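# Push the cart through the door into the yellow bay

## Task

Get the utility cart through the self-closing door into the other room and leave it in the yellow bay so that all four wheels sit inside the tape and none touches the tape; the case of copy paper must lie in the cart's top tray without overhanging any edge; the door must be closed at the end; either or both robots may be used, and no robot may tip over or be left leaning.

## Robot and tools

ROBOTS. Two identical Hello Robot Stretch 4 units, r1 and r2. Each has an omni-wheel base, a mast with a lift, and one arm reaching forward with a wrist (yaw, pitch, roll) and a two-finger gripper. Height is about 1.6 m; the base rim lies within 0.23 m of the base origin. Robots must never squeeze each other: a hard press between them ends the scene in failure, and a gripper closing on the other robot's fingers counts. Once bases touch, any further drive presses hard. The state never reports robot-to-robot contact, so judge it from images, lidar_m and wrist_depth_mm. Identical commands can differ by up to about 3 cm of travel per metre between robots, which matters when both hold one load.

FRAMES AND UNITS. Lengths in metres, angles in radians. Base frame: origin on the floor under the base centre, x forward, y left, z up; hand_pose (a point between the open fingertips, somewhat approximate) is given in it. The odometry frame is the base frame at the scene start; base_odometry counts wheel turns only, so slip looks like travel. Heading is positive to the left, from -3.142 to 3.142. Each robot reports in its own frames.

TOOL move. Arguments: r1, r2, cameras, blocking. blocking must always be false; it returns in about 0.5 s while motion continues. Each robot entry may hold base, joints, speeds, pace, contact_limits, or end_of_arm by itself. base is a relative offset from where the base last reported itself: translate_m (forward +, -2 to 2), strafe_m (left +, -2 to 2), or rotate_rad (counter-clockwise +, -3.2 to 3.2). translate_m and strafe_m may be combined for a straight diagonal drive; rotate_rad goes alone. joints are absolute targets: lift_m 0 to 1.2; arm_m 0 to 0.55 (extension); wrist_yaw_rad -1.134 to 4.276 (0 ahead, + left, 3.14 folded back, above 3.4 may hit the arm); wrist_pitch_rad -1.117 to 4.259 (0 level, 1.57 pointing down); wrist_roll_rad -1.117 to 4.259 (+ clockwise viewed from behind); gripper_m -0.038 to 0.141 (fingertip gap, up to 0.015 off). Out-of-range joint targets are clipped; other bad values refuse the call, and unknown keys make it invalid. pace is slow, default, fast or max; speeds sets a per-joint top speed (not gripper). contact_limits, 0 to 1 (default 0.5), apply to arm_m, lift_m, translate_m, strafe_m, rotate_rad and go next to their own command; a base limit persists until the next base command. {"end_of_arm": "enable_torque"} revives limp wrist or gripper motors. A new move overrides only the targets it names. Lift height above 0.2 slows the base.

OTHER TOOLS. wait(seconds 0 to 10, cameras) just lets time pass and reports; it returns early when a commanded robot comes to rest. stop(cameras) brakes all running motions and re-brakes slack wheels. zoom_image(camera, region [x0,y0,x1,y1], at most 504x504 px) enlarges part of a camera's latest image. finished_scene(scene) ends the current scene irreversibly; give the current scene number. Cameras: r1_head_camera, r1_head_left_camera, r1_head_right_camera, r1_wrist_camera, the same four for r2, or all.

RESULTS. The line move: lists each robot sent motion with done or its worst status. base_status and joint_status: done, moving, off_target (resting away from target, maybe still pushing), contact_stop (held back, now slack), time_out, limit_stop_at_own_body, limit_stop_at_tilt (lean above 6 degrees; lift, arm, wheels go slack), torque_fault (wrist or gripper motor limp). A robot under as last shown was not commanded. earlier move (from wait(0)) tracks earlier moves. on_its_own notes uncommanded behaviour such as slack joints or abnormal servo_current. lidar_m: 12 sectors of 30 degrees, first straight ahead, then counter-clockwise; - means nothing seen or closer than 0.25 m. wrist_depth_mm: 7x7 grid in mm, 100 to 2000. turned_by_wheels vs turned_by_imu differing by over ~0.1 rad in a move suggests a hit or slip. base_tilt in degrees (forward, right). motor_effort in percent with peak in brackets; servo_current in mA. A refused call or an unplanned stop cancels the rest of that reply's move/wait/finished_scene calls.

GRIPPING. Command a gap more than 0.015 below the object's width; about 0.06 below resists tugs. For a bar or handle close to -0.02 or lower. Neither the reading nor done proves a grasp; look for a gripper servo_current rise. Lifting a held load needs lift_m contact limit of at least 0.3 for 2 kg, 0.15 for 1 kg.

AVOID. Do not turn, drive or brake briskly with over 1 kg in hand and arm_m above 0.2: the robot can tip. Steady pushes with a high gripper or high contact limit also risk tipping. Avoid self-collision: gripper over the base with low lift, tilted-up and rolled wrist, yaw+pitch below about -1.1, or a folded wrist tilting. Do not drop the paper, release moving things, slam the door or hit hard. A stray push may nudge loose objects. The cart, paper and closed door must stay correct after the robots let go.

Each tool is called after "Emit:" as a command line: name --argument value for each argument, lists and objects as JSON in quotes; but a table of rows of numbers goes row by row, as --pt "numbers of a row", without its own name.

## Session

Emit:
move --blocking false

Scene clock: 0.00 s.
r1.base_odometry: x=+0.000 y=+0.000 heading=+0.000
r1.turned_by_wheels: +0.000
r1.turned_by_imu: +0.000
r1.base_tilt: forward=-1.6 right=+1.3
r1.lidar_m: 0.96 1.73 2.02 2.40 3.92 1.60 0.85 0.77 0.78 0.89 0.77 0.78
r1.base_status: not commanded
r1.joint_positions: lift_m=+0.124 arm_m=+0.000 wrist_yaw_rad=+3.194 wrist_pitch_rad=+0.002 wrist_roll_rad=+0.000 gripper_m=+0.056
r1.joint_status: not commanded
r1.measured_speeds: all 0
r1.motor_effort: lift_m=+19 arm_m=-4 wheel_0=-2 wheel_1=+1 wheel_2=+0
r1.servo_current: wrist_yaw_rad=59 wrist_pitch_rad=46 wrist_roll_rad=46 gripper_m=39
r1.hand_pose: x=-0.1216 y=+0.0722 z=+0.3019 quat_wxyz=(-0.026, -0.001, +0.000, +1.000) (m; r1's base frame)
r1.wrist_depth_mm: - 135 - - - - - / - 123 135 - - - - / - 121 191 - - - - / 110 136 194 - - - - / 137 - - - 1618 - - / 226 - 190 1098 188 1160 1118 / 224 163 750 798 768 768 759
r2.base_odometry: x=+0.000 y=+0.000 heading=+0.000
r2.turned_by_wheels: +0.000
r2.turned_by_imu: +0.000
r2.base_tilt: forward=-0.6 right=+0.1
r2.lidar_m: 1.29 1.32 1.58 2.33 2.36 2.78 1.41 1.41 2.77 2.39 2.42 1.48
r2.base_status: not commanded
r2.joint_positions: lift_m=+0.200 arm_m=+0.000 wrist_yaw_rad=+3.211 wrist_pitch_rad=+0.001 wrist_roll_rad=+0.000 gripper_m=+0.056
r2.joint_status: not commanded
r2.measured_speeds: all 0
r2.motor_effort: lift_m=+18 arm_m=-4 wheel_0=-1 wheel_1=+1 wheel_2=+1
r2.servo_current: wrist_yaw_rad=46 wrist_pitch_rad=39 wrist_roll_rad=52 gripper_m=52
r2.hand_pose: x=-0.1229 y=+0.0671 z=+0.3779 quat_wxyz=(-0.035, -0.001, +0.000, +0.999) (m; r2's base frame)
r2.wrist_depth_mm: - - 137 - - - - / - - 137 - - - - / - 109 138 - - - - / - 140 175 - - - - / 214 - - - - - - / 213 1281 196 1255 190 1336 1182 / 208 243 866 - - 854 878
pictures: r1_head_camera, r1_head_left_camera, r1_head_right_camera, r1_wrist_camera, r2_head_camera, r2_head_left_camera, r2_head_right_camera, r2_wrist_camera
Images, in order (width x height): r1_head_camera 420x560, r1_head_left_camera 420x672, r1_head_right_camera 420x672, r1_wrist_camera 616x392, r2_head_camera 420x560, r2_head_left_camera 420x672, r2_head_right_camera 420x672, r2_wrist_camera 616x392.

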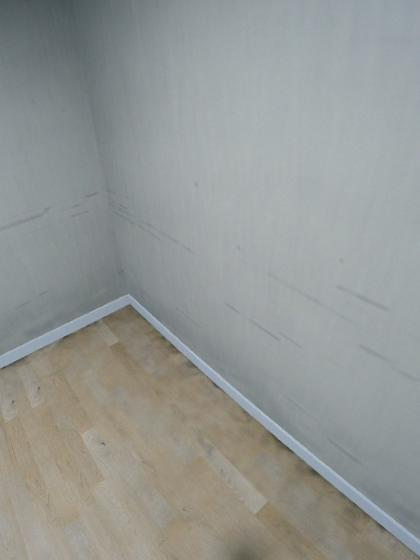

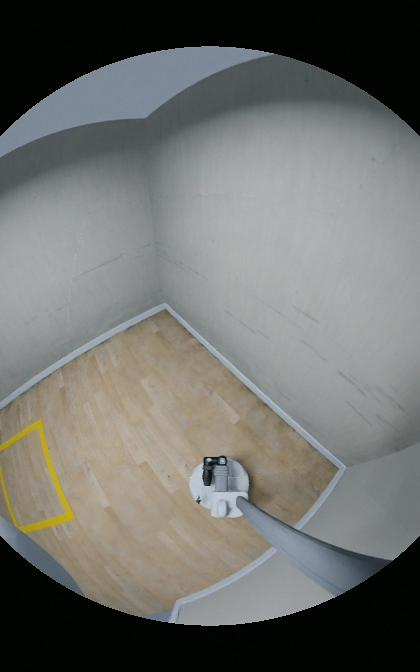

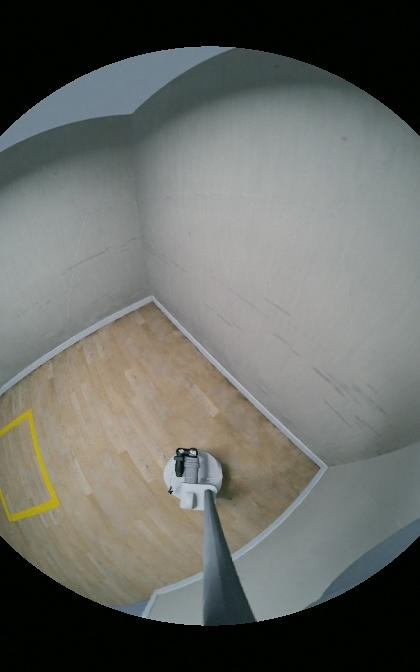

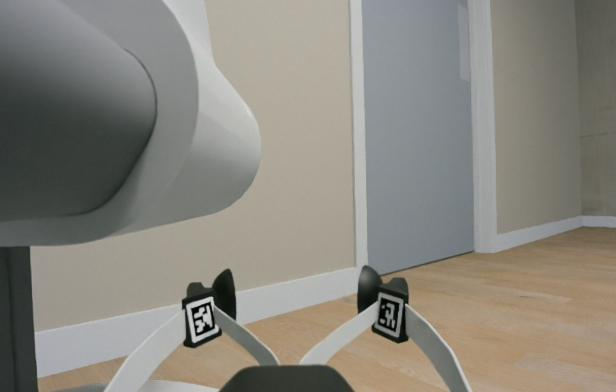

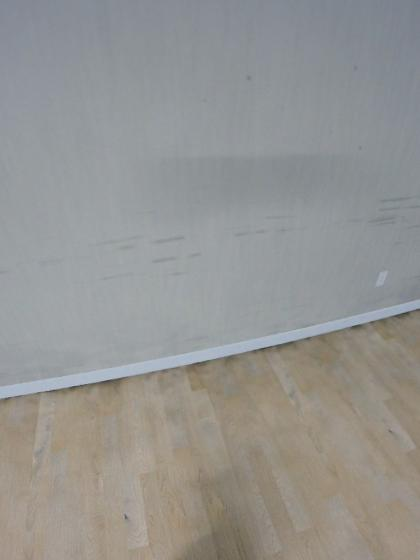

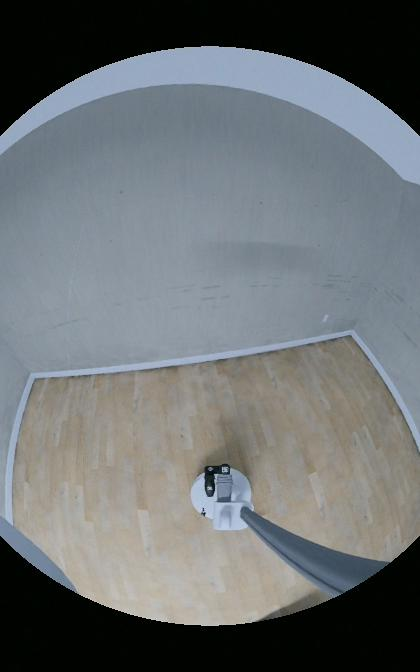

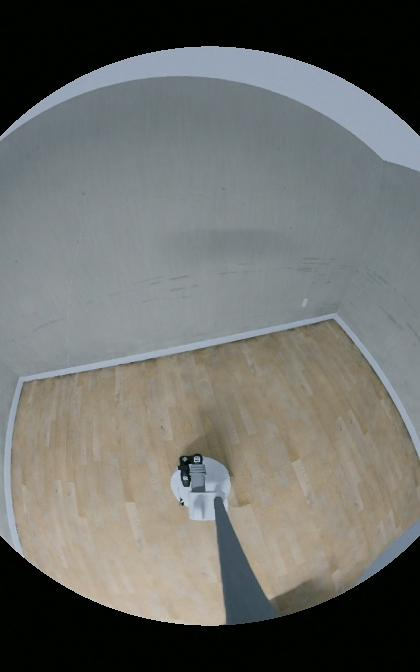

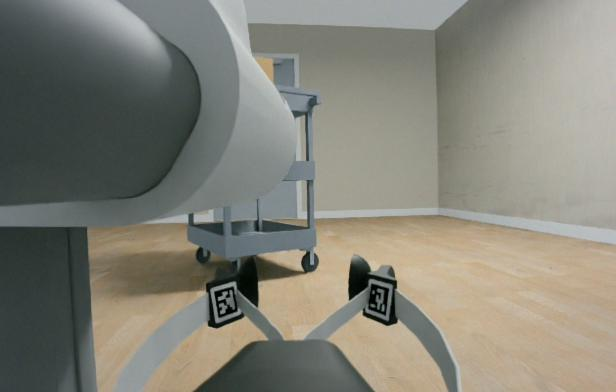

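Emit:
move --r1 '{"base":{"rotate_rad":2.8},"joints":{"wrist_yaw_rad":1.57}}' --r2 '{"base":{"rotate_rad":3.1}}' --blocking false --cameras '[]'

Emit:
wait --seconds 5 --cameras '[]'

Emit:
wait --seconds 1 --cameras '["r1_head_camera","r1_head_left_camera","r2_head_camera","r2_head_left_camera","r2_head_right_camera"]'

Scene clock: 7.90 s.
move: r1 moving; r2 moving
r1.base_odometry: x=+0.000 y=+0.000 heading=+0.253
r1.turned_by_wheels: +0.253
r1.turned_by_imu: +0.253
r1.base_tilt: forward=-1.6 right=+1.3
r1.lidar_m: 1.15 2.01 2.11 2.98 2.65 1.07 0.80 0.74 0.81 0.80 0.72 0.82
r1.base_status: rotate_rad moving
r1.joint_positions: lift_m=+0.124 arm_m=+0.000 wrist_yaw_rad=+2.607 wrist_pitch_rad=+0.002 wrist_roll_rad=+0.000 gripper_m=+0.056
r1.joint_status: wrist_yaw_rad moving
r1.measured_speeds: translate_m=+0.000 strafe_m=+0.000 rotate_rad=+0.974 lift_m=+0.000 arm_m=+0.000 wrist_yaw_rad=-1.820 wrist_pitch_rad=+0.000 wrist_roll_rad=+0.000
r1.motor_effort: lift_m=+19(20) arm_m=-2(4) wheel_0=-7(9) wheel_1=-6(7) wheel_2=-6(7)
r1.servo_current: wrist_yaw_rad=85(130) wrist_pitch_rad=39(52) wrist_roll_rad=33(65) gripper_m=39(46)
r1.hand_pose: x=-0.0327 y=+0.2221 z=+0.3019 quat_wxyz=(+0.264, -0.001, +0.000, +0.965) (m; r1's base frame)
r1.wrist_depth_mm: - - 1336 - - - - / - - 1366 - - - - / - - 1397 - - - - / - - 1366 - - - - / - - 1308 1808 - - - / - - 190 1160 188 1118 1118 / 798 750 759 798 778 750 759
r2.base_odometry: x=+0.000 y=+0.000 heading=+0.252
r2.turned_by_wheels: +0.252
r2.turned_by_imu: +0.245
r2.base_tilt: forward=-0.7 right=+0.0
r2.lidar_m: 1.29 1.38 1.94 2.33 2.46 3.37 1.44 3.35 2.49 2.40 1.84 1.36
r2.base_status: rotate_rad moving
r2.joint_positions: lift_m=+0.200 arm_m=+0.000 wrist_yaw_rad=+3.211 wrist_pitch_rad=+0.001 wrist_roll_rad=+0.000 gripper_m=+0.056
r2.joint_status: not commanded
r2.measured_speeds: translate_m=+0.002 strafe_m=+0.000 rotate_rad=+0.977 lift_m=+0.000 arm_m=+0.000 wrist_yaw_rad=+0.000 wrist_pitch_rad=+0.000 wrist_roll_rad=+0.000
r2.motor_effort: lift_m=+18(18) arm_m=-4(4) wheel_0=-4(9) wheel_1=-10(10) wheel_2=-10(11)
r2.servo_current: wrist_yaw_rad=52(52) wrist_pitch_rad=46(46) wrist_roll_rad=52(65) gripper_m=46(52)
r2.hand_pose: x=-0.1229 y=+0.0671 z=+0.3779 quat_wxyz=(-0.035, -0.001, +0.000, +0.999) (m; r2's base frame)
r2.wrist_depth_mm: - - 137 - - - - / - - 137 1756 - - - / - 109 138 286 - - - / - 140 176 - - - - / 214 - - - - - - / 213 1281 196 1308 190 1336 1182 / 208 242 878 - - 854 878
pictures: none
No camera images: "cameras" was empty.

Scene clock: 10.10 s.
earlier move: r1 done; r2 moving
r1.base_odometry: x=+0.000 y=+0.000 heading=+2.800
r1.turned_by_wheels: +2.547
r1.turned_by_imu: +2.561
r1.base_tilt: forward=-1.6 right=+1.3
r1.lidar_m: 1.15 0.81 0.74 0.78 0.81 0.77 0.80 1.07 2.04 2.09 2.77 3.71
r1.base_status: done
r1.joint_positions: lift_m=+0.124 arm_m=+0.000 wrist_yaw_rad=+1.572 wrist_pitch_rad=+0.002 wrist_roll_rad=+0.000 gripper_m=+0.056
r1.joint_status: all done
r1.measured_speeds: all 0
r1.motor_effort: lift_m=+20(20) arm_m=-4(4) wheel_0=-2(10) wheel_1=+1(9) wheel_2=+1(8)
r1.servo_current: wrist_yaw_rad=46(130) wrist_pitch_rad=46(52) wrist_roll_rad=52(65) gripper_m=46(52)
r1.hand_pose: x=+0.2578 y=+0.2885 z=+0.3019 quat_wxyz=(+0.707, -0.001, +0.001, +0.708) (m; r1's base frame)
r1.wrist_depth_mm: - - - - - - - / - - - - - - - / - - - - - - - / - - - - - - - / - - - - - - - / - - 190 - 187 - - / 798 732 707 137 - - -
r2.base_odometry: x=+0.000 y=+0.000 heading=+3.099
r2.turned_by_wheels: +2.847
r2.turned_by_imu: +2.772
r2.base_tilt: forward=-0.7 right=+0.1
r2.lidar_m: 1.46 1.40 2.87 2.37 2.39 1.58 1.31 1.32 1.51 2.33 2.34 2.66
r2.base_status: rotate_rad moving
r2.joint_positions: lift_m=+0.200 arm_m=+0.000 wrist_yaw_rad=+3.211 wrist_pitch_rad=+0.001 wrist_roll_rad=+0.000 gripper_m=+0.056
r2.joint_status: not commanded
r2.measured_speeds: all 0
r2.motor_effort: lift_m=+18(18) arm_m=-4(4) wheel_0=-1(10) wheel_1=-2(10) wheel_2=-4(13)
r2.servo_current: wrist_yaw_rad=39(52) wrist_pitch_rad=39(46) wrist_roll_rad=52(65) gripper_m=46(52)
r2.hand_pose: x=-0.1228 y=+0.0671 z=+0.3779 quat_wxyz=(-0.035, -0.001, +0.000, +0.999) (m; r2's base frame)
r2.wrist_depth_mm: - - 137 - - - - / - 107 137 - - - - / - 110 138 235 - - - / - 140 165 - - - - / 215 - - - - - - / 213 1160 192 1160 190 1281 1205 / 211 244 878 - - 854 878
wait: 2.20 of 5 s (r1 has come to rest)
pictures: none
No camera images: "cameras" was empty.

Scene clock: 10.23 s.
earlier move: r2 done
r1.base_odometry: x=+0.000 y=+0.000 heading=+2.800
r1.turned_by_wheels: +0.000
r1.turned_by_imu: +0.000
r1.base_tilt: forward=-1.6 right=+1.3
r1.lidar_m: 1.16 0.81 0.75 0.78 0.84 0.75 0.80 1.07 2.03 2.08 2.78 3.69
r1.base_status: done
r1.joint_positions: lift_m=+0.124 arm_m=+0.000 wrist_yaw_rad=+1.572 wrist_pitch_rad=+0.002 wrist_roll_rad=+0.000 gripper_m=+0.056
r1.joint_status: all done
r1.measured_speeds: all 0
r1.motor_effort: lift_m=+20(20) arm_m=-4(4) wheel_0=-1(10) wheel_1=+1(9) wheel_2=+1(8)
r1.servo_current: wrist_yaw_rad=39(130) wrist_pitch_rad=46(52) wrist_roll_rad=39(65) gripper_m=39(52)
r1.hand_pose: x=+0.2578 y=+0.2885 z=+0.3019 quat_wxyz=(+0.707, -0.001, +0.001, +0.708) (m; r1's base frame)
r1.wrist_depth_mm: - - - - - - - / - - - - - - - / - - - - - - - / - - - - - - - / - - - - - - - / - - 190 - 187 - - / 798 759 707 137 - - -
r2.base_odometry: x=+0.000 y=+0.000 heading=+3.099
r2.turned_by_wheels: +0.000
r2.turned_by_imu: +0.000
r2.base_tilt: forward=-0.7 right=+0.1
r2.lidar_m: 1.44 1.40 2.85 2.39 2.36 1.57 1.33 1.28 1.50 2.35 2.34 2.68
r2.base_status: done
r2.joint_positions: lift_m=+0.200 arm_m=+0.000 wrist_yaw_rad=+3.211 wrist_pitch_rad=+0.001 wrist_roll_rad=+0.000 gripper_m=+0.056
r2.joint_status: not commanded
r2.measured_speeds: all 0
r2.motor_effort: lift_m=+18(18) arm_m=-4(4) wheel_0=-3(10) wheel_1=-2(10) wheel_2=-4(13)
r2.servo_current: wrist_yaw_rad=52(52) wrist_pitch_rad=39(46) wrist_roll_rad=46(65) gripper_m=52(52)
r2.hand_pose: x=-0.1228 y=+0.0671 z=+0.3779 quat_wxyz=(-0.035, -0.001, +0.000, +0.999) (m; r2's base frame)
r2.wrist_depth_mm: - - 137 - - - - / - 107 137 - - - - / - 110 138 236 - - - / - 140 165 - - - - / 216 - - - - - - / 213 1182 192 1182 190 1308 1182 / 211 245 878 - - 842 878
wait: 0.13 of 1 s (r2 has come to rest)
pictures: r1_head_camera, r1_head_left_camera, r2_head_camera, r2_head_left_camera, r2_head_right_camera
Images, in order (width x height): r1_head_camera 420x560, r1_head_left_camera 420x672, r2_head_camera 420x560, r2_head_left_camera 420x672, r2_head_right_camera 420x672.

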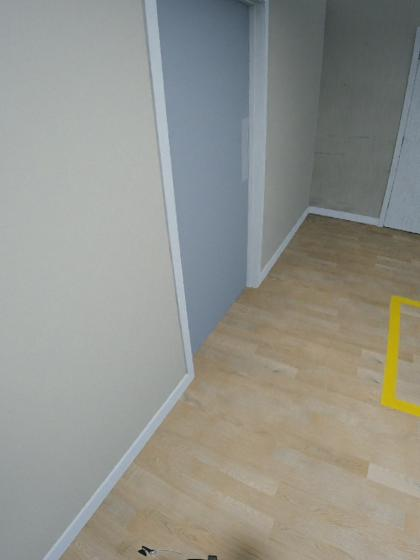

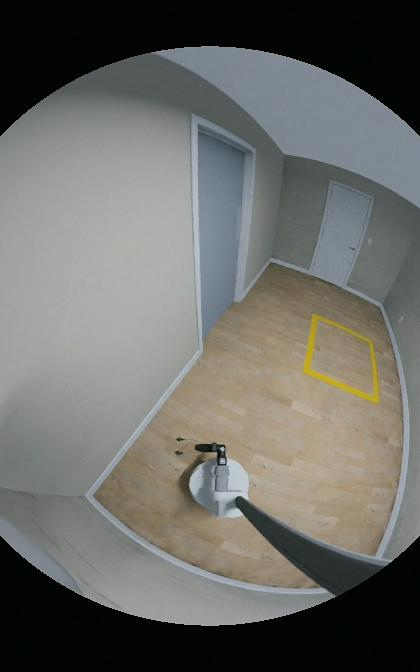

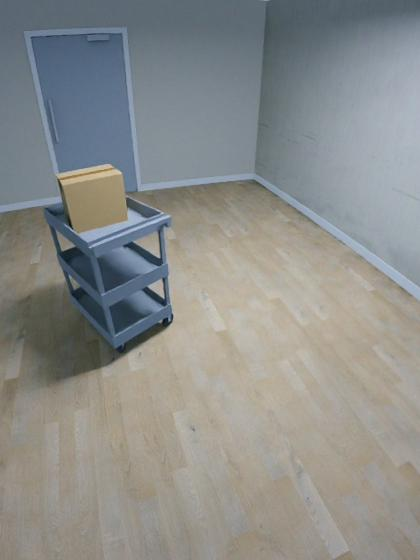

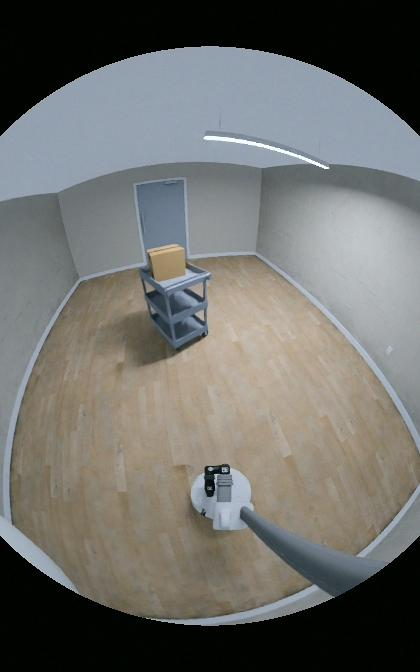

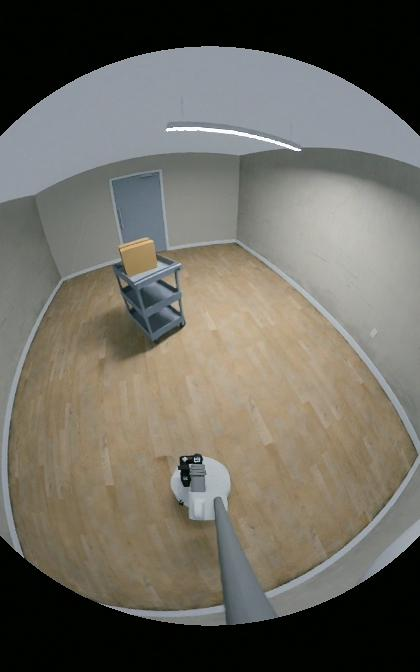

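Emit:
zoom_image --camera "r2_head_camera" --region '[20, 140, 200, 360]'

Emit:
zoom_image --camera "r1_head_camera" --region '[140, 0, 420, 400]'

Scaled by 2.291 from the camera's 420x560 image, which has a finer 1200x1600 frame.

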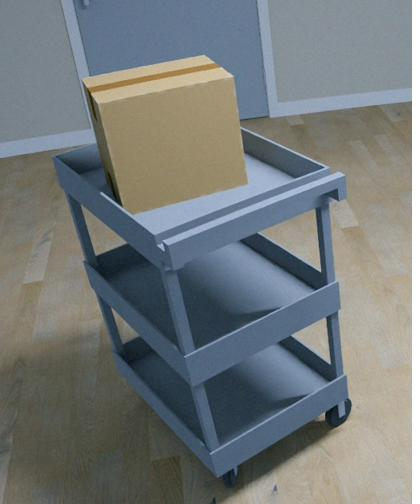

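Scaled by 1.260 from the camera's 420x560 image, which has a finer 600x800 frame.

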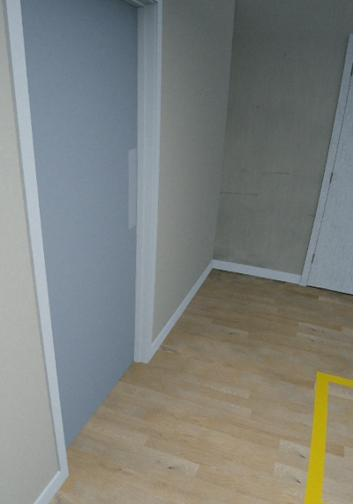

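Emit:
move --r1 '{"base":{"rotate_rad":-0.43},"joints":{"wrist_yaw_rad":3.1}}' --r2 '{"base":{"translate_m":0.4,"strafe_m":-0.4},"pace":"fast"}' --blocking false --cameras '[]'

Emit:
wait --seconds 4 --cameras '[]'

Emit:
wait --seconds 3 --cameras '["r1_head_camera","r1_head_left_camera","r2_head_camera"]'

Scene clock: 59.07 s.
move: r1 moving; r2 moving
r1.base_odometry: x=+0.000 y=+0.000 heading=+2.550
r1.turned_by_wheels: -0.250
r1.turned_by_imu: -0.251
r1.base_tilt: forward=-1.6 right=+1.3
r1.lidar_m: 1.83 0.88 0.76 0.75 0.88 0.77 0.77 0.88 1.51 2.04 2.31 3.84
r1.base_status: rotate_rad moving
r1.joint_positions: lift_m=+0.124 arm_m=+0.000 wrist_yaw_rad=+2.157 wrist_pitch_rad=+0.002 wrist_roll_rad=+0.000 gripper_m=+0.056
r1.joint_status: wrist_yaw_rad moving
r1.measured_speeds: translate_m=+0.000 strafe_m=+0.000 rotate_rad=-0.908 lift_m=+0.000 arm_m=+0.000 wrist_yaw_rad=+1.820 wrist_pitch_rad=+0.000 wrist_roll_rad=+0.000
r1.motor_effort: lift_m=+19(20) arm_m=-3(4) wheel_0=+6(8) wheel_1=+5(8) wheel_2=+6(7)
r1.servo_current: wrist_yaw_rad=130(137) wrist_pitch_rad=39(46) wrist_roll_rad=39(52) gripper_m=39(46)
r1.hand_pose: x=+0.0843 y=+0.2886 z=+0.3019 quat_wxyz=(+0.473, -0.001, +0.000, +0.881) (m; r1's base frame)
r1.wrist_depth_mm: - - - - - - - / - - - - - - - / - - - - - - - / - - - - - - - / - - - - - - - / - - 190 - 188 - - / 798 750 741 143 - - -
r2.base_odometry: x=-0.035 y=+0.038 heading=+3.099
r2.turned_by_wheels: -0.001
r2.turned_by_imu: +0.000
r2.base_tilt: forward=-0.7 right=+0.0
r2.lidar_m: 1.45 1.36 2.91 2.42 2.46 1.60 1.33 1.34 1.53 2.30 2.29 2.62
r2.base_status: translate_m moving; strafe_m moving
r2.joint_positions: lift_m=+0.200 arm_m=+0.000 wrist_yaw_rad=+3.211 wrist_pitch_rad=+0.001 wrist_roll_rad=+0.000 gripper_m=+0.056
r2.joint_status: not commanded
r2.measured_speeds: translate_m=+0.141 strafe_m=-0.145 rotate_rad=-0.004 lift_m=+0.000 arm_m=+0.000 wrist_yaw_rad=+0.000 wrist_pitch_rad=+0.000 wrist_roll_rad=+0.000
r2.motor_effort: lift_m=+18(18) arm_m=-4(4) wheel_0=+9(14) wheel_1=-8(8) wheel_2=-13(13)
r2.servo_current: wrist_yaw_rad=39(52) wrist_pitch_rad=39(46) wrist_roll_rad=33(52) gripper_m=46(52)
r2.hand_pose: x=-0.1228 y=+0.0671 z=+0.3779 quat_wxyz=(-0.035, -0.001, +0.000, +0.999) (m; r2's base frame)
r2.wrist_depth_mm: - - 137 - - - - / - 107 137 - - - - / - 110 138 235 - - - / - 140 165 - - - - / 216 - - - - - - / 212 1160 193 1182 190 1366 1182 / 211 244 891 - - 854 866
pictures: none
No camera images: "cameras" was empty.

Scene clock: 60.07 s.
earlier move: r1 done; r2 moving
r1.base_odometry: x=+0.000 y=+0.000 heading=+2.370
r1.turned_by_wheels: -0.179
r1.turned_by_imu: -0.181
r1.base_tilt: forward=-1.6 right=+1.3
r1.lidar_m: 2.54 1.06 0.78 0.75 0.82 0.80 0.77 0.82 1.21 1.99 2.14 3.03
r1.base_status: done
r1.joint_positions: lift_m=+0.124 arm_m=+0.000 wrist_yaw_rad=+3.097 wrist_pitch_rad=+0.002 wrist_roll_rad=+0.000 gripper_m=+0.056
r1.joint_status: all done
r1.measured_speeds: all 0
r1.motor_effort: lift_m=+19(20) arm_m=-1(4) wheel_0=+3(8) wheel_1=+1(8) wheel_2=+1(7)
r1.servo_current: wrist_yaw_rad=52(137) wrist_pitch_rad=46(52) wrist_roll_rad=39(72) gripper_m=46(46)
r1.hand_pose: x=-0.1133 y=+0.1001 z=+0.3019 quat_wxyz=(+0.022, -0.001, +0.000, +1.000) (m; r1's base frame)
r1.wrist_depth_mm: - 137 - - - - - / - 137 - - - - - / 109 138 202 - - - - / 122 138 229 - - - - / - - - - - - - / - - 190 - 187 - - / 809 750 750 143 750 759 750
r2.base_odometry: x=-0.275 y=+0.300 heading=+3.099
r2.turned_by_wheels: +0.000
r2.turned_by_imu: +0.001
r2.base_tilt: forward=-0.7 right=+0.1
r2.lidar_m: 3.82 1.26 3.25 2.72 2.75 1.81 1.50 1.49 1.72 1.98 1.96 2.28
r2.base_status: translate_m moving; strafe_m moving
r2.joint_positions: lift_m=+0.200 arm_m=+0.000 wrist_yaw_rad=+3.211 wrist_pitch_rad=+0.001 wrist_roll_rad=+0.000 gripper_m=+0.056
r2.joint_status: not commanded
r2.measured_speeds: translate_m=+0.263 strafe_m=-0.263 rotate_rad=+0.005 lift_m=+0.000 arm_m=+0.000 wrist_yaw_rad=+0.000 wrist_pitch_rad=+0.000 wrist_roll_rad=+0.000
r2.motor_effort: lift_m=+18(18) arm_m=-4(4) wheel_0=+2(16) wheel_1=-5(9) wheel_2=-4(14)
r2.servo_current: wrist_yaw_rad=46(52) wrist_pitch_rad=39(46) wrist_roll_rad=39(59) gripper_m=46(52)
r2.hand_pose: x=-0.1228 y=+0.0671 z=+0.3779 quat_wxyz=(-0.035, -0.001, +0.000, +0.999) (m; r2's base frame)
r2.wrist_depth_mm: - - 137 - - - - / - 107 137 - - - - / - 113 138 236 - - - / - 140 165 - - - - / 216 - - - - - 1808 / 213 1308 195 1281 190 1308 1160 / 211 245 891 - - 854 866
wait: 1.00 of 4 s (r1 has come to rest)
pictures: none
No camera images: "cameras" was empty.

Scene clock: 61.23 s.
earlier move: r2 done
r1.base_odometry: x=+0.000 y=+0.000 heading=+2.370
r1.turned_by_wheels: +0.000
r1.turned_by_imu: +0.000
r1.base_tilt: forward=-1.6 right=+1.3
r1.lidar_m: 2.56 1.04 0.77 0.75 0.80 0.76 0.76 0.83 1.18 2.04 2.14 3.05
r1.base_status: done
r1.joint_positions: lift_m=+0.124 arm_m=+0.000 wrist_yaw_rad=+3.097 wrist_pitch_rad=+0.002 wrist_roll_rad=+0.000 gripper_m=+0.056
r1.joint_status: all done
r1.measured_speeds: all 0
r1.motor_effort: lift_m=+20(20) arm_m=+4(4) wheel_0=+3(8) wheel_1=+1(8) wheel_2=+1(7)
r1.servo_current: wrist_yaw_rad=46(137) wrist_pitch_rad=33(52) wrist_roll_rad=39(72) gripper_m=46(52)
r1.hand_pose: x=-0.1133 y=+0.1001 z=+0.3019 quat_wxyz=(+0.022, -0.001, +0.000, +1.000) (m; r1's base frame)
r1.wrist_depth_mm: - 137 - - - - - / - 137 - - - - - / 109 137 202 - - - - / 122 138 229 - - - - / - - - - - - - / - - 190 - 187 - - / 788 759 750 143 732 759 759
r2.base_odometry: x=-0.383 y=+0.417 heading=+3.099
r2.turned_by_wheels: +0.000
r2.turned_by_imu: +0.000
r2.base_tilt: forward=-0.7 right=+0.0
r2.lidar_m: 3.56 1.26 3.47 2.89 2.86 1.88 1.59 1.58 1.82 1.87 1.84 2.11
r2.base_status: done
r2.joint_positions: lift_m=+0.200 arm_m=+0.000 wrist_yaw_rad=+3.211 wrist_pitch_rad=+0.001 wrist_roll_rad=+0.000 gripper_m=+0.056
r2.joint_status: not commanded
r2.measured_speeds: all 0
r2.motor_effort: lift_m=+18(18) arm_m=-4(4) wheel_0=+1(16) wheel_1=-3(9) wheel_2=-4(14)
r2.servo_current: wrist_yaw_rad=26(52) wrist_pitch_rad=39(46) wrist_roll_rad=52(59) gripper_m=46(59)
r2.hand_pose: x=-0.1228 y=+0.0671 z=+0.3779 quat_wxyz=(-0.035, -0.001, +0.000, +0.999) (m; r2's base frame)
r2.wrist_depth_mm: - - 137 - - - - / - 107 137 - - - - / - 111 138 235 - - - / - 140 165 - - - - / 216 - - - - 1661 - / 213 1336 196 1281 190 1336 1205 / 211 244 878 - - 866 866
wait: 1.17 of 3 s (r2 has come to rest)
pictures: r1_head_camera, r1_head_left_camera, r2_head_camera
Images, in order (width x height): r1_head_camera 420x560, r1_head_left_camera 420x672, r2_head_camera 420x560.

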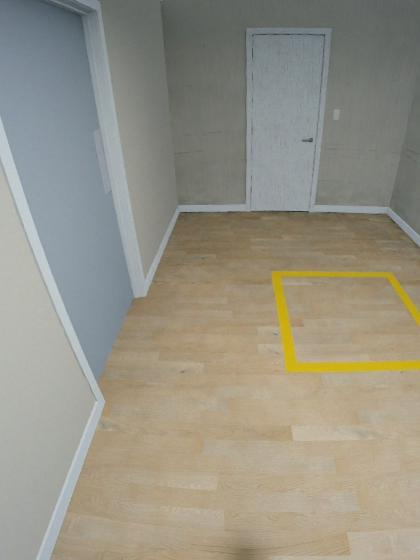

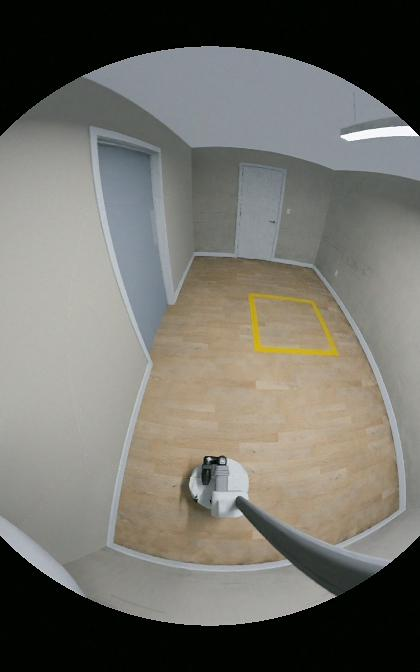

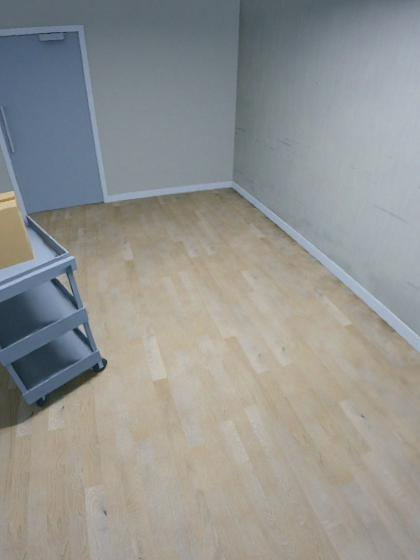

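Emit:
move --r1 '{"base":{"translate_m":2.0},"pace":"fast"}' --r2 '{"base":{"translate_m":2.0},"joints":{"lift_m":0.5},"pace":"fast"}' --blocking false --cameras '[]'

Emit:
wait --seconds 9 --cameras '["r1_head_left_camera"]'

Emit:
wait --seconds 2 --cameras '["r1_head_left_camera","r2_head_camera","r2_head_left_camera"]'

Scene clock: 82.80 s.
move: r1 moving; r2 moving
r1.base_odometry: x=-0.036 y=+0.035 heading=+2.371
r1.turned_by_wheels: +0.000
r1.turned_by_imu: +0.000
r1.base_tilt: forward=-1.6 right=+1.2
r1.lidar_m: 2.54 1.04 0.77 0.74 0.80 0.86 0.81 0.88 1.28 2.02 2.14 3.03
r1.base_status: translate_m moving
r1.joint_positions: lift_m=+0.124 arm_m=+0.000 wrist_yaw_rad=+3.098 wrist_pitch_rad=+0.002 wrist_roll_rad=+0.000 gripper_m=+0.056
r1.joint_status: not commanded
r1.measured_speeds: translate_m=+0.196 strafe_m=+0.001 rotate_rad=-0.002 lift_m=+0.000 arm_m=+0.000 wrist_yaw_rad=+0.000 wrist_pitch_rad=+0.000 wrist_roll_rad=+0.000
r1.motor_effort: lift_m=+19(20) arm_m=+4(4) wheel_0=+8(10) wheel_1=+7(7) wheel_2=-12(12)
r1.servo_current: wrist_yaw_rad=39(59) wrist_pitch_rad=46(46) wrist_roll_rad=46(65) gripper_m=39(46)
r1.hand_pose: x=-0.1134 y=+0.1000 z=+0.3019 quat_wxyz=(+0.022, -0.001, +0.000, +1.000) (m; r1's base frame)
r1.wrist_depth_mm: - 137 - - - - - / - 137 - - - - - / 109 137 200 - - - - / 121 138 226 - - - - / - - - - - - - / - - 190 - 187 - - / 866 759 741 798 788 759 750
r2.base_odometry: x=-0.433 y=+0.419 heading=+3.099
r2.turned_by_wheels: +0.000
r2.turned_by_imu: +0.001
r2.base_tilt: forward=-0.7 right=+0.1
r2.lidar_m: 3.53 1.19 3.45 2.90 2.88 1.94 1.63 1.62 1.85 1.85 1.82 2.08
r2.base_status: translate_m moving
r2.joint_positions: lift_m=+0.263 arm_m=+0.000 wrist_yaw_rad=+3.211 wrist_pitch_rad=+0.001 wrist_roll_rad=+0.000 gripper_m=+0.056
r2.joint_status: lift_m moving
r2.measured_speeds: translate_m=+0.197 strafe_m=+0.000 rotate_rad=+0.002 lift_m=+0.244 arm_m=+0.000 wrist_yaw_rad=+0.000 wrist_pitch_rad=+0.000 wrist_roll_rad=+0.000
r2.motor_effort: lift_m=+22(25) arm_m=-4(4) wheel_0=+9(10) wheel_1=+9(9) wheel_2=-14(16)
r2.servo_current: wrist_yaw_rad=46(59) wrist_pitch_rad=46(52) wrist_roll_rad=46(59) gripper_m=46(52)
r2.hand_pose: x=-0.1228 y=+0.0671 z=+0.4411 quat_wxyz=(-0.035, -0.001, +0.000, +0.999) (m; r2's base frame)
r2.wrist_depth_mm: - - 136 - - - - / - - 137 - - - - / - 111 138 220 - - - / - 139 155 - - - - / 213 - - - - 1921 - / 211 1336 194 1430 190 1464 1336 / 206 241 1060 - - 1008 991
pictures: none
No camera images: "cameras" was empty.

Scene clock: 88.60 s.
earlier move: r1 moving; r2 done
r1.base_odometry: x=-1.435 y=+1.394 heading=+2.370
r1.turned_by_wheels: +0.000
r1.turned_by_imu: +0.001
r1.base_tilt: forward=-1.6 right=+1.3
r1.lidar_m: 1.94 0.89 0.67 0.66 0.79 1.10 2.78 2.89 2.17 2.11 2.22 1.98
r1.base_status: translate_m moving
r1.joint_positions: lift_m=+0.124 arm_m=+0.000 wrist_yaw_rad=+3.098 wrist_pitch_rad=+0.002 wrist_roll_rad=+0.000 gripper_m=+0.056
r1.joint_status: not commanded
r1.measured_speeds: all 0
r1.motor_effort: lift_m=+19(20) arm_m=+3(4) wheel_0=-1(11) wheel_1=-1(8) wheel_2=+1(13)
r1.servo_current: wrist_yaw_rad=33(65) wrist_pitch_rad=39(52) wrist_roll_rad=59(72) gripper_m=46(46)
r1.hand_pose: x=-0.1134 y=+0.1000 z=+0.3019 quat_wxyz=(+0.022, -0.001, +0.000, +1.000) (m; r1's base frame)
r1.wrist_depth_mm: 136 138 - - - - - / 113 138 - - - - 1042 / 116 140 267 - - - 1025 / 136 154 - - - - 1025 / - - - - - 1060 1025 / 1205 1205 194 1205 188 1042 1008 / 866 750 750 778 778 759 741
r2.base_odometry: x=-2.381 y=+0.502 heading=+3.099
r2.turned_by_wheels: +0.000
r2.turned_by_imu: +0.003
r2.base_tilt: forward=-0.7 right=+0.1
r2.lidar_m: 2.31 2.29 2.65 3.49 0.87 0.90 3.51 2.71 1.51 1.29 1.26 1.48
r2.base_status: done
r2.joint_positions: lift_m=+0.500 arm_m=+0.000 wrist_yaw_rad=+3.211 wrist_pitch_rad=+0.001 wrist_roll_rad=+0.000 gripper_m=+0.056
r2.joint_status: all done
r2.measured_speeds: all 0
r2.motor_effort: lift_m=+21(25) arm_m=-4(5) wheel_0=+2(12) wheel_1=+2(10) wheel_2=-1(16)
r2.servo_current: wrist_yaw_rad=52(65) wrist_pitch_rad=39(52) wrist_roll_rad=46(59) gripper_m=52(52)
r2.hand_pose: x=-0.1228 y=+0.0671 z=+0.6776 quat_wxyz=(-0.035, -0.001, +0.000, +0.999) (m; r2's base frame)
r2.wrist_depth_mm: - - 137 - - - - / - 107 137 - - - - / - 113 138 - - - - / - 140 178 - - - - / 215 - - - - - - / 213 - 196 - 191 - - / 212 244 1576 - - 1464 1397
wait: 5.80 of 9 s (r2 has come to rest)
pictures: r1_head_left_camera
Images, in order (width x height): r1_head_left_camera 420x672.

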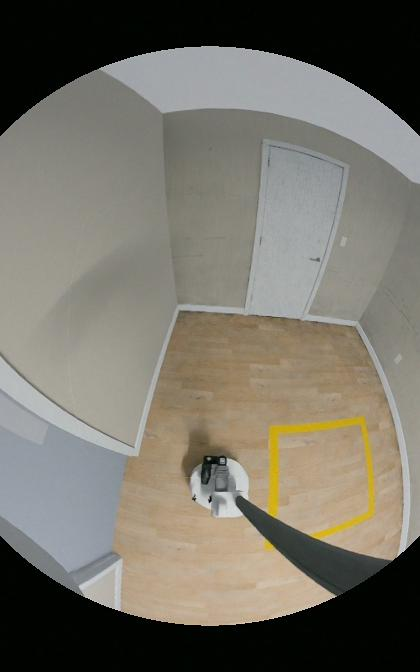

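Scene clock: 88.67 s.
earlier move: r1 done
r1.base_odometry: x=-1.435 y=+1.394 heading=+2.370
r1.turned_by_wheels: +0.000
r1.turned_by_imu: +0.000
r1.base_tilt: forward=-1.6 right=+1.3
r1.lidar_m: 1.96 0.92 0.67 0.64 0.79 1.13 2.76 2.92 2.22 2.13 2.22 1.99
r1.base_status: done
r1.joint_positions: lift_m=+0.124 arm_m=+0.000 wrist_yaw_rad=+3.098 wrist_pitch_rad=+0.002 wrist_roll_rad=+0.000 gripper_m=+0.056
r1.joint_status: not commanded
r1.measured_speeds: all 0
r1.motor_effort: lift_m=+19(20) arm_m=+4(4) wheel_0=+0(11) wheel_1=+0(8) wheel_2=+2(13)
r1.servo_current: wrist_yaw_rad=65(65) wrist_pitch_rad=33(52) wrist_roll_rad=46(72) gripper_m=46(46)
r1.hand_pose: x=-0.1134 y=+0.1000 z=+0.3019 quat_wxyz=(+0.022, -0.001, +0.000, +1.000) (m; r1's base frame)
r1.wrist_depth_mm: 136 138 - - - - - / 113 139 - - - - 1025 / 116 139 267 - - - 1025 / 136 154 - - - - 1025 / - - - - - 1025 1042 / 1205 1205 193 1182 188 1042 1008 / 842 750 759 798 778 768 759
r2.base_odometry: x=-2.381 y=+0.502 heading=+3.099
r2.turned_by_wheels: +0.000
r2.turned_by_imu: +0.000
r2.base_tilt: forward=-0.7 right=+0.1
r2.lidar_m: 2.32 2.32 2.67 3.49 0.90 0.90 3.49 2.71 1.55 1.27 1.27 1.47
r2.base_status: done
r2.joint_positions: lift_m=+0.500 arm_m=+0.000 wrist_yaw_rad=+3.211 wrist_pitch_rad=+0.001 wrist_roll_rad=+0.000 gripper_m=+0.056
r2.joint_status: all done
r2.measured_speeds: all 0
r2.motor_effort: lift_m=+21(25) arm_m=-4(5) wheel_0=+2(12) wheel_1=+2(10) wheel_2=-1(16)
r2.servo_current: wrist_yaw_rad=39(65) wrist_pitch_rad=39(52) wrist_roll_rad=46(59) gripper_m=46(52)
r2.hand_pose: x=-0.1228 y=+0.0671 z=+0.6776 quat_wxyz=(-0.035, -0.001, +0.000, +0.999) (m; r2's base frame)
r2.wrist_depth_mm: - - 137 - - - - / - 107 137 - - - - / - 113 138 - - - - / - 140 179 - - - - / 216 - - - - - - / 213 - 196 - 191 - - / 211 245 1576 - - 1499 1397
wait: 0.07 of 2 s (r1 has come to rest)
pictures: r1_head_left_camera, r2_head_camera, r2_head_left_camera
Images, in order (width x height): r1_head_left_camera 420x672, r2_head_camera 420x560, r2_head_left_camera 420x672.

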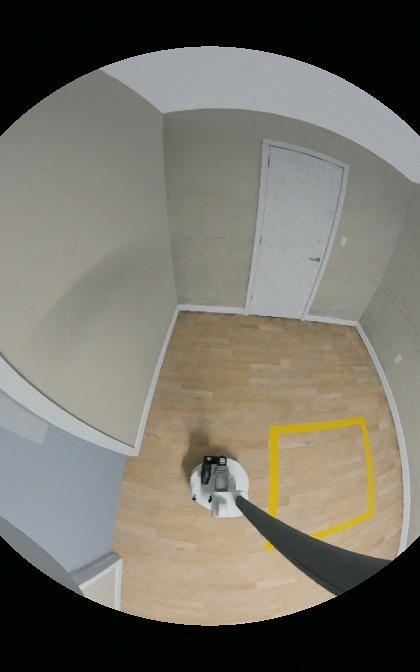

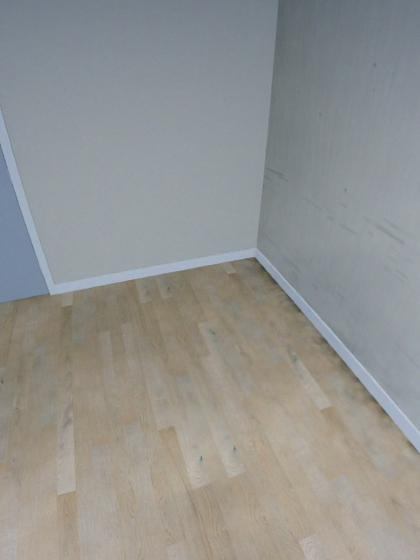

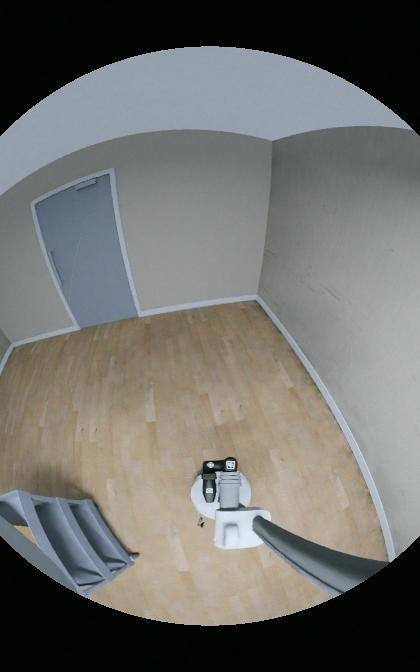

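Emit:
move --r1 '{"base":{"rotate_rad":1.54}}' --r2 '{"base":{"rotate_rad":2.3},"joints":{"wrist_yaw_rad":0,"lift_m":0.9}}' --blocking false --cameras '[]'

Emit:
wait --seconds 5 --cameras '[]'

Emit:
wait --seconds 3 --cameras '["r1_head_left_camera","r2_head_camera","r2_head_left_camera"]'

Scene clock: 99.60 s.
move: r1 moving; r2 moving
r1.base_odometry: x=-1.435 y=+1.394 heading=+2.623
r1.turned_by_wheels: +0.253
r1.turned_by_imu: +0.253
r1.base_tilt: forward=-1.6 right=+1.3
r1.lidar_m: 1.28 0.76 0.67 0.74 0.87 1.47 2.78 2.42 2.13 2.15 2.21 1.93
r1.base_status: rotate_rad moving
r1.joint_positions: lift_m=+0.124 arm_m=+0.000 wrist_yaw_rad=+3.098 wrist_pitch_rad=+0.002 wrist_roll_rad=+0.000 gripper_m=+0.056
r1.joint_status: not commanded
r1.measured_speeds: translate_m=+0.000 strafe_m=-0.001 rotate_rad=+0.978 lift_m=+0.000 arm_m=+0.000 wrist_yaw_rad=+0.000 wrist_pitch_rad=+0.000 wrist_roll_rad=+0.000
r1.motor_effort: lift_m=+19(20) arm_m=+4(4) wheel_0=-4(9) wheel_1=-8(8) wheel_2=-6(7)
r1.servo_current: wrist_yaw_rad=39(72) wrist_pitch_rad=46(46) wrist_roll_rad=59(59) gripper_m=52(52)
r1.hand_pose: x=-0.1134 y=+0.1000 z=+0.3019 quat_wxyz=(+0.022, -0.001, +0.000, +1.000) (m; r1's base frame)
r1.wrist_depth_mm: 136 138 - - - - - / 113 139 - - - - - / 116 139 267 - - - - / 136 154 - - - - - / - - - - - 1808 - / 1205 1229 192 1182 188 1138 1025 / 866 759 750 788 768 759 759
r2.base_odometry: x=-2.381 y=+0.502 heading=-2.932
r2.turned_by_wheels: +0.252
r2.turned_by_imu: +0.245
r2.base_tilt: forward=-0.7 right=+0.1
r2.lidar_m: 2.31 2.38 3.20 0.92 0.89 3.71 3.56 1.93 1.36 1.26 1.30 1.77
r2.base_status: rotate_rad moving
r2.joint_positions: lift_m=+0.538 arm_m=+0.000 wrist_yaw_rad=+2.649 wrist_pitch_rad=+0.001 wrist_roll_rad=+0.000 gripper_m=+0.056
r2.joint_status: lift_m moving; wrist_yaw_rad moving
r2.measured_speeds: translate_m=-0.001 strafe_m=-0.001 rotate_rad=+0.973 lift_m=+0.146 arm_m=+0.000 wrist_yaw_rad=-1.743 wrist_pitch_rad=+0.000 wrist_roll_rad=+0.000
r2.motor_effort: lift_m=+25(26) arm_m=-4(4) wheel_0=-7(10) wheel_1=-9(10) wheel_2=-11(12)
r2.servo_current: wrist_yaw_rad=124(137) wrist_pitch_rad=39(52) wrist_roll_rad=52(59) gripper_m=46(52)
r2.hand_pose: x=-0.0417 y=+0.2135 z=+0.7156 quat_wxyz=(+0.244, -0.001, +0.000, +0.970) (m; r2's base frame)
r2.wrist_depth_mm: - - - - - - - / - - - - - - 788 / 207 - - - - - - / 291 - - - - - - / - - - - - - - / - - 196 - 191 - - / 1618 1499 1661 - - - -
pictures: none
No camera images: "cameras" was empty.

Scene clock: 101.17 s.
earlier move: r1 done; r2 moving
r1.base_odometry: x=-1.435 y=+1.394 heading=-2.373
r1.turned_by_wheels: +1.287
r1.turned_by_imu: +1.294
r1.base_tilt: forward=-1.6 right=+1.2
r1.lidar_m: 0.67 0.78 1.09 2.73 2.91 2.18 2.08 2.25 2.02 1.94 0.95 0.70
r1.base_status: done
r1.joint_positions: lift_m=+0.124 arm_m=+0.000 wrist_yaw_rad=+3.098 wrist_pitch_rad=+0.002 wrist_roll_rad=+0.000 gripper_m=+0.056
r1.joint_status: not commanded
r1.measured_speeds: all 0
r1.motor_effort: lift_m=+19(20) arm_m=+3(4) wheel_0=-2(10) wheel_1=-1(8) wheel_2=-2(8)
r1.servo_current: wrist_yaw_rad=39(72) wrist_pitch_rad=39(52) wrist_roll_rad=65(65) gripper_m=39(52)
r1.hand_pose: x=-0.1134 y=+0.1000 z=+0.3019 quat_wxyz=(+0.022, -0.001, +0.000, +1.000) (m; r1's base frame)
r1.wrist_depth_mm: 136 138 - - - - - / 113 139 - - - - - / 116 139 267 - - - - / 136 154 - - - - - / - - - - - - - / 1205 1229 194 1205 188 1229 1118 / 854 750 759 788 768 715 798
r2.base_odometry: x=-2.381 y=+0.502 heading=-0.891
r2.turned_by_wheels: +2.041
r2.turned_by_imu: +1.987
r2.base_tilt: forward=-0.7 right=+0.0
r2.lidar_m: 0.87 3.74 3.49 2.05 1.39 1.26 1.29 1.66 2.29 2.35 2.99 0.94
r2.base_status: rotate_rad moving
r2.joint_positions: lift_m=+0.889 arm_m=+0.000 wrist_yaw_rad=+0.010 wrist_pitch_rad=+0.001 wrist_roll_rad=+0.000 gripper_m=+0.056
r2.joint_status: lift_m moving; wrist_yaw_rad moving
r2.measured_speeds: translate_m=+0.000 strafe_m=-0.001 rotate_rad=+0.190 lift_m=+0.084 arm_m=+0.000 wrist_yaw_rad=-0.390 wrist_pitch_rad=+0.000 wrist_roll_rad=+0.000
r2.motor_effort: lift_m=+23(26) arm_m=-4(4) wheel_0=-4(10) wheel_1=-3(10) wheel_2=-5(13)
r2.servo_current: wrist_yaw_rad=46(156) wrist_pitch_rad=39(52) wrist_roll_rad=46(59) gripper_m=52(59)
r2.hand_pose: x=+0.4602 y=-0.0845 z=+1.0673 quat_wxyz=(+1.000, +0.000, +0.001, +0.005) (m; r2's base frame)
r2.wrist_depth_mm: - - - - - - - / - - - - - - - / - - - - - - - / - - - - - - - / - - - 768 759 - - / - - 189 768 188 - - / - - - - - - -
wait: 1.57 of 5 s (r1 has come to rest)
pictures: none
No camera images: "cameras" was empty.

Scene clock: 101.70 s.
earlier move: r2 done
r1.base_odometry: x=-1.435 y=+1.394 heading=-2.373
r1.turned_by_wheels: +0.000
r1.turned_by_imu: +0.000
r1.base_tilt: forward=-1.6 right=+1.3
r1.lidar_m: 0.68 0.78 1.08 2.72 2.89 2.20 2.10 2.24 2.04 1.95 0.96 0.69
r1.base_status: done
r1.joint_positions: lift_m=+0.124 arm_m=+0.000 wrist_yaw_rad=+3.098 wrist_pitch_rad=+0.002 wrist_roll_rad=+0.000 gripper_m=+0.056
r1.joint_status: not commanded
r1.measured_speeds: all 0
r1.motor_effort: lift_m=+19(20) arm_m=+3(4) wheel_0=-2(10) wheel_1=-1(8) wheel_2=-2(8)
r1.servo_current: wrist_yaw_rad=33(72) wrist_pitch_rad=39(52) wrist_roll_rad=46(65) gripper_m=39(52)
r1.hand_pose: x=-0.1134 y=+0.1000 z=+0.3019 quat_wxyz=(+0.022, -0.001, +0.000, +1.000) (m; r1's base frame)
r1.wrist_depth_mm: 136 138 - - - - - / 113 139 - - - - - / 116 139 266 - - - - / 136 154 - - - - - / - - - - - - - / 1229 1205 193 1182 187 1255 1098 / 854 759 759 788 778 723 798
r2.base_odometry: x=-2.381 y=+0.502 heading=-0.885
r2.turned_by_wheels: +0.007
r2.turned_by_imu: +0.006
r2.base_tilt: forward=-0.7 right=+0.0
r2.lidar_m: 0.87 3.73 3.48 2.04 1.39 1.27 1.29 1.67 2.32 2.36 3.03 0.94
r2.base_status: done
r2.joint_positions: lift_m=+0.900 arm_m=+0.000 wrist_yaw_rad=+0.003 wrist_pitch_rad=+0.001 wrist_roll_rad=+0.000 gripper_m=+0.056
r2.joint_status: all done
r2.measured_speeds: all 0
r2.motor_effort: lift_m=+21(26) arm_m=-4(4) wheel_0=-3(10) wheel_1=-4(10) wheel_2=-3(13)
r2.servo_current: wrist_yaw_rad=52(156) wrist_pitch_rad=46(52) wrist_roll_rad=46(59) gripper_m=46(59)
r2.hand_pose: x=+0.4596 y=-0.0866 z=+1.0776 quat_wxyz=(+1.000, +0.000, +0.001, +0.001) (m; r2's base frame)
r2.wrist_depth_mm: - - - - - - - / - - - - - - - / - - - - - - - / - - - - - - - / - - - 778 750 - - / - - 193 778 189 - - / - - - - - - -
wait: 0.53 of 3 s (r2 has come to rest)
pictures: r1_head_left_camera, r2_head_camera, r2_head_left_camera
Images, in order (width x height): r1_head_left_camera 420x672, r2_head_camera 420x560, r2_head_left_camera 420x672.

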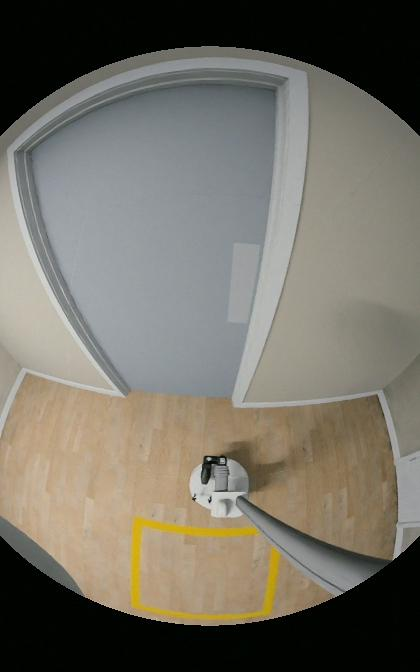

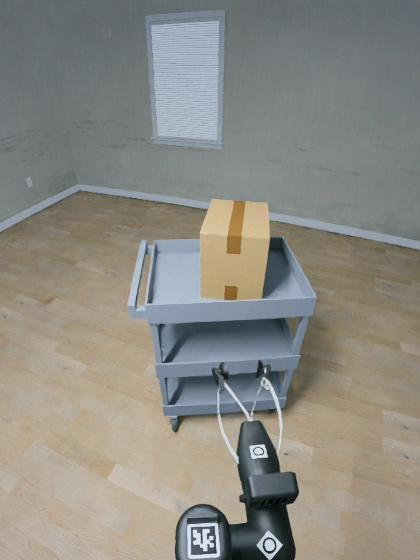

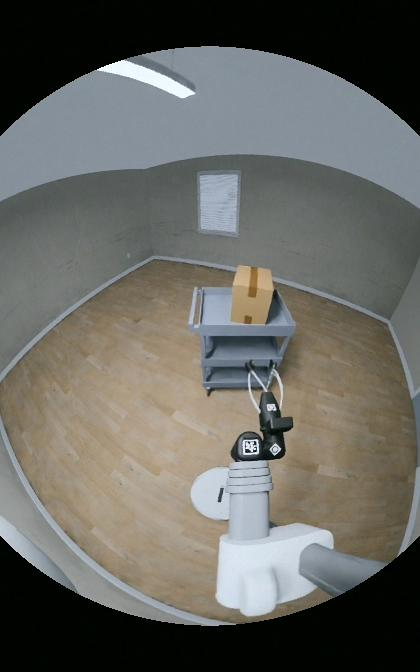

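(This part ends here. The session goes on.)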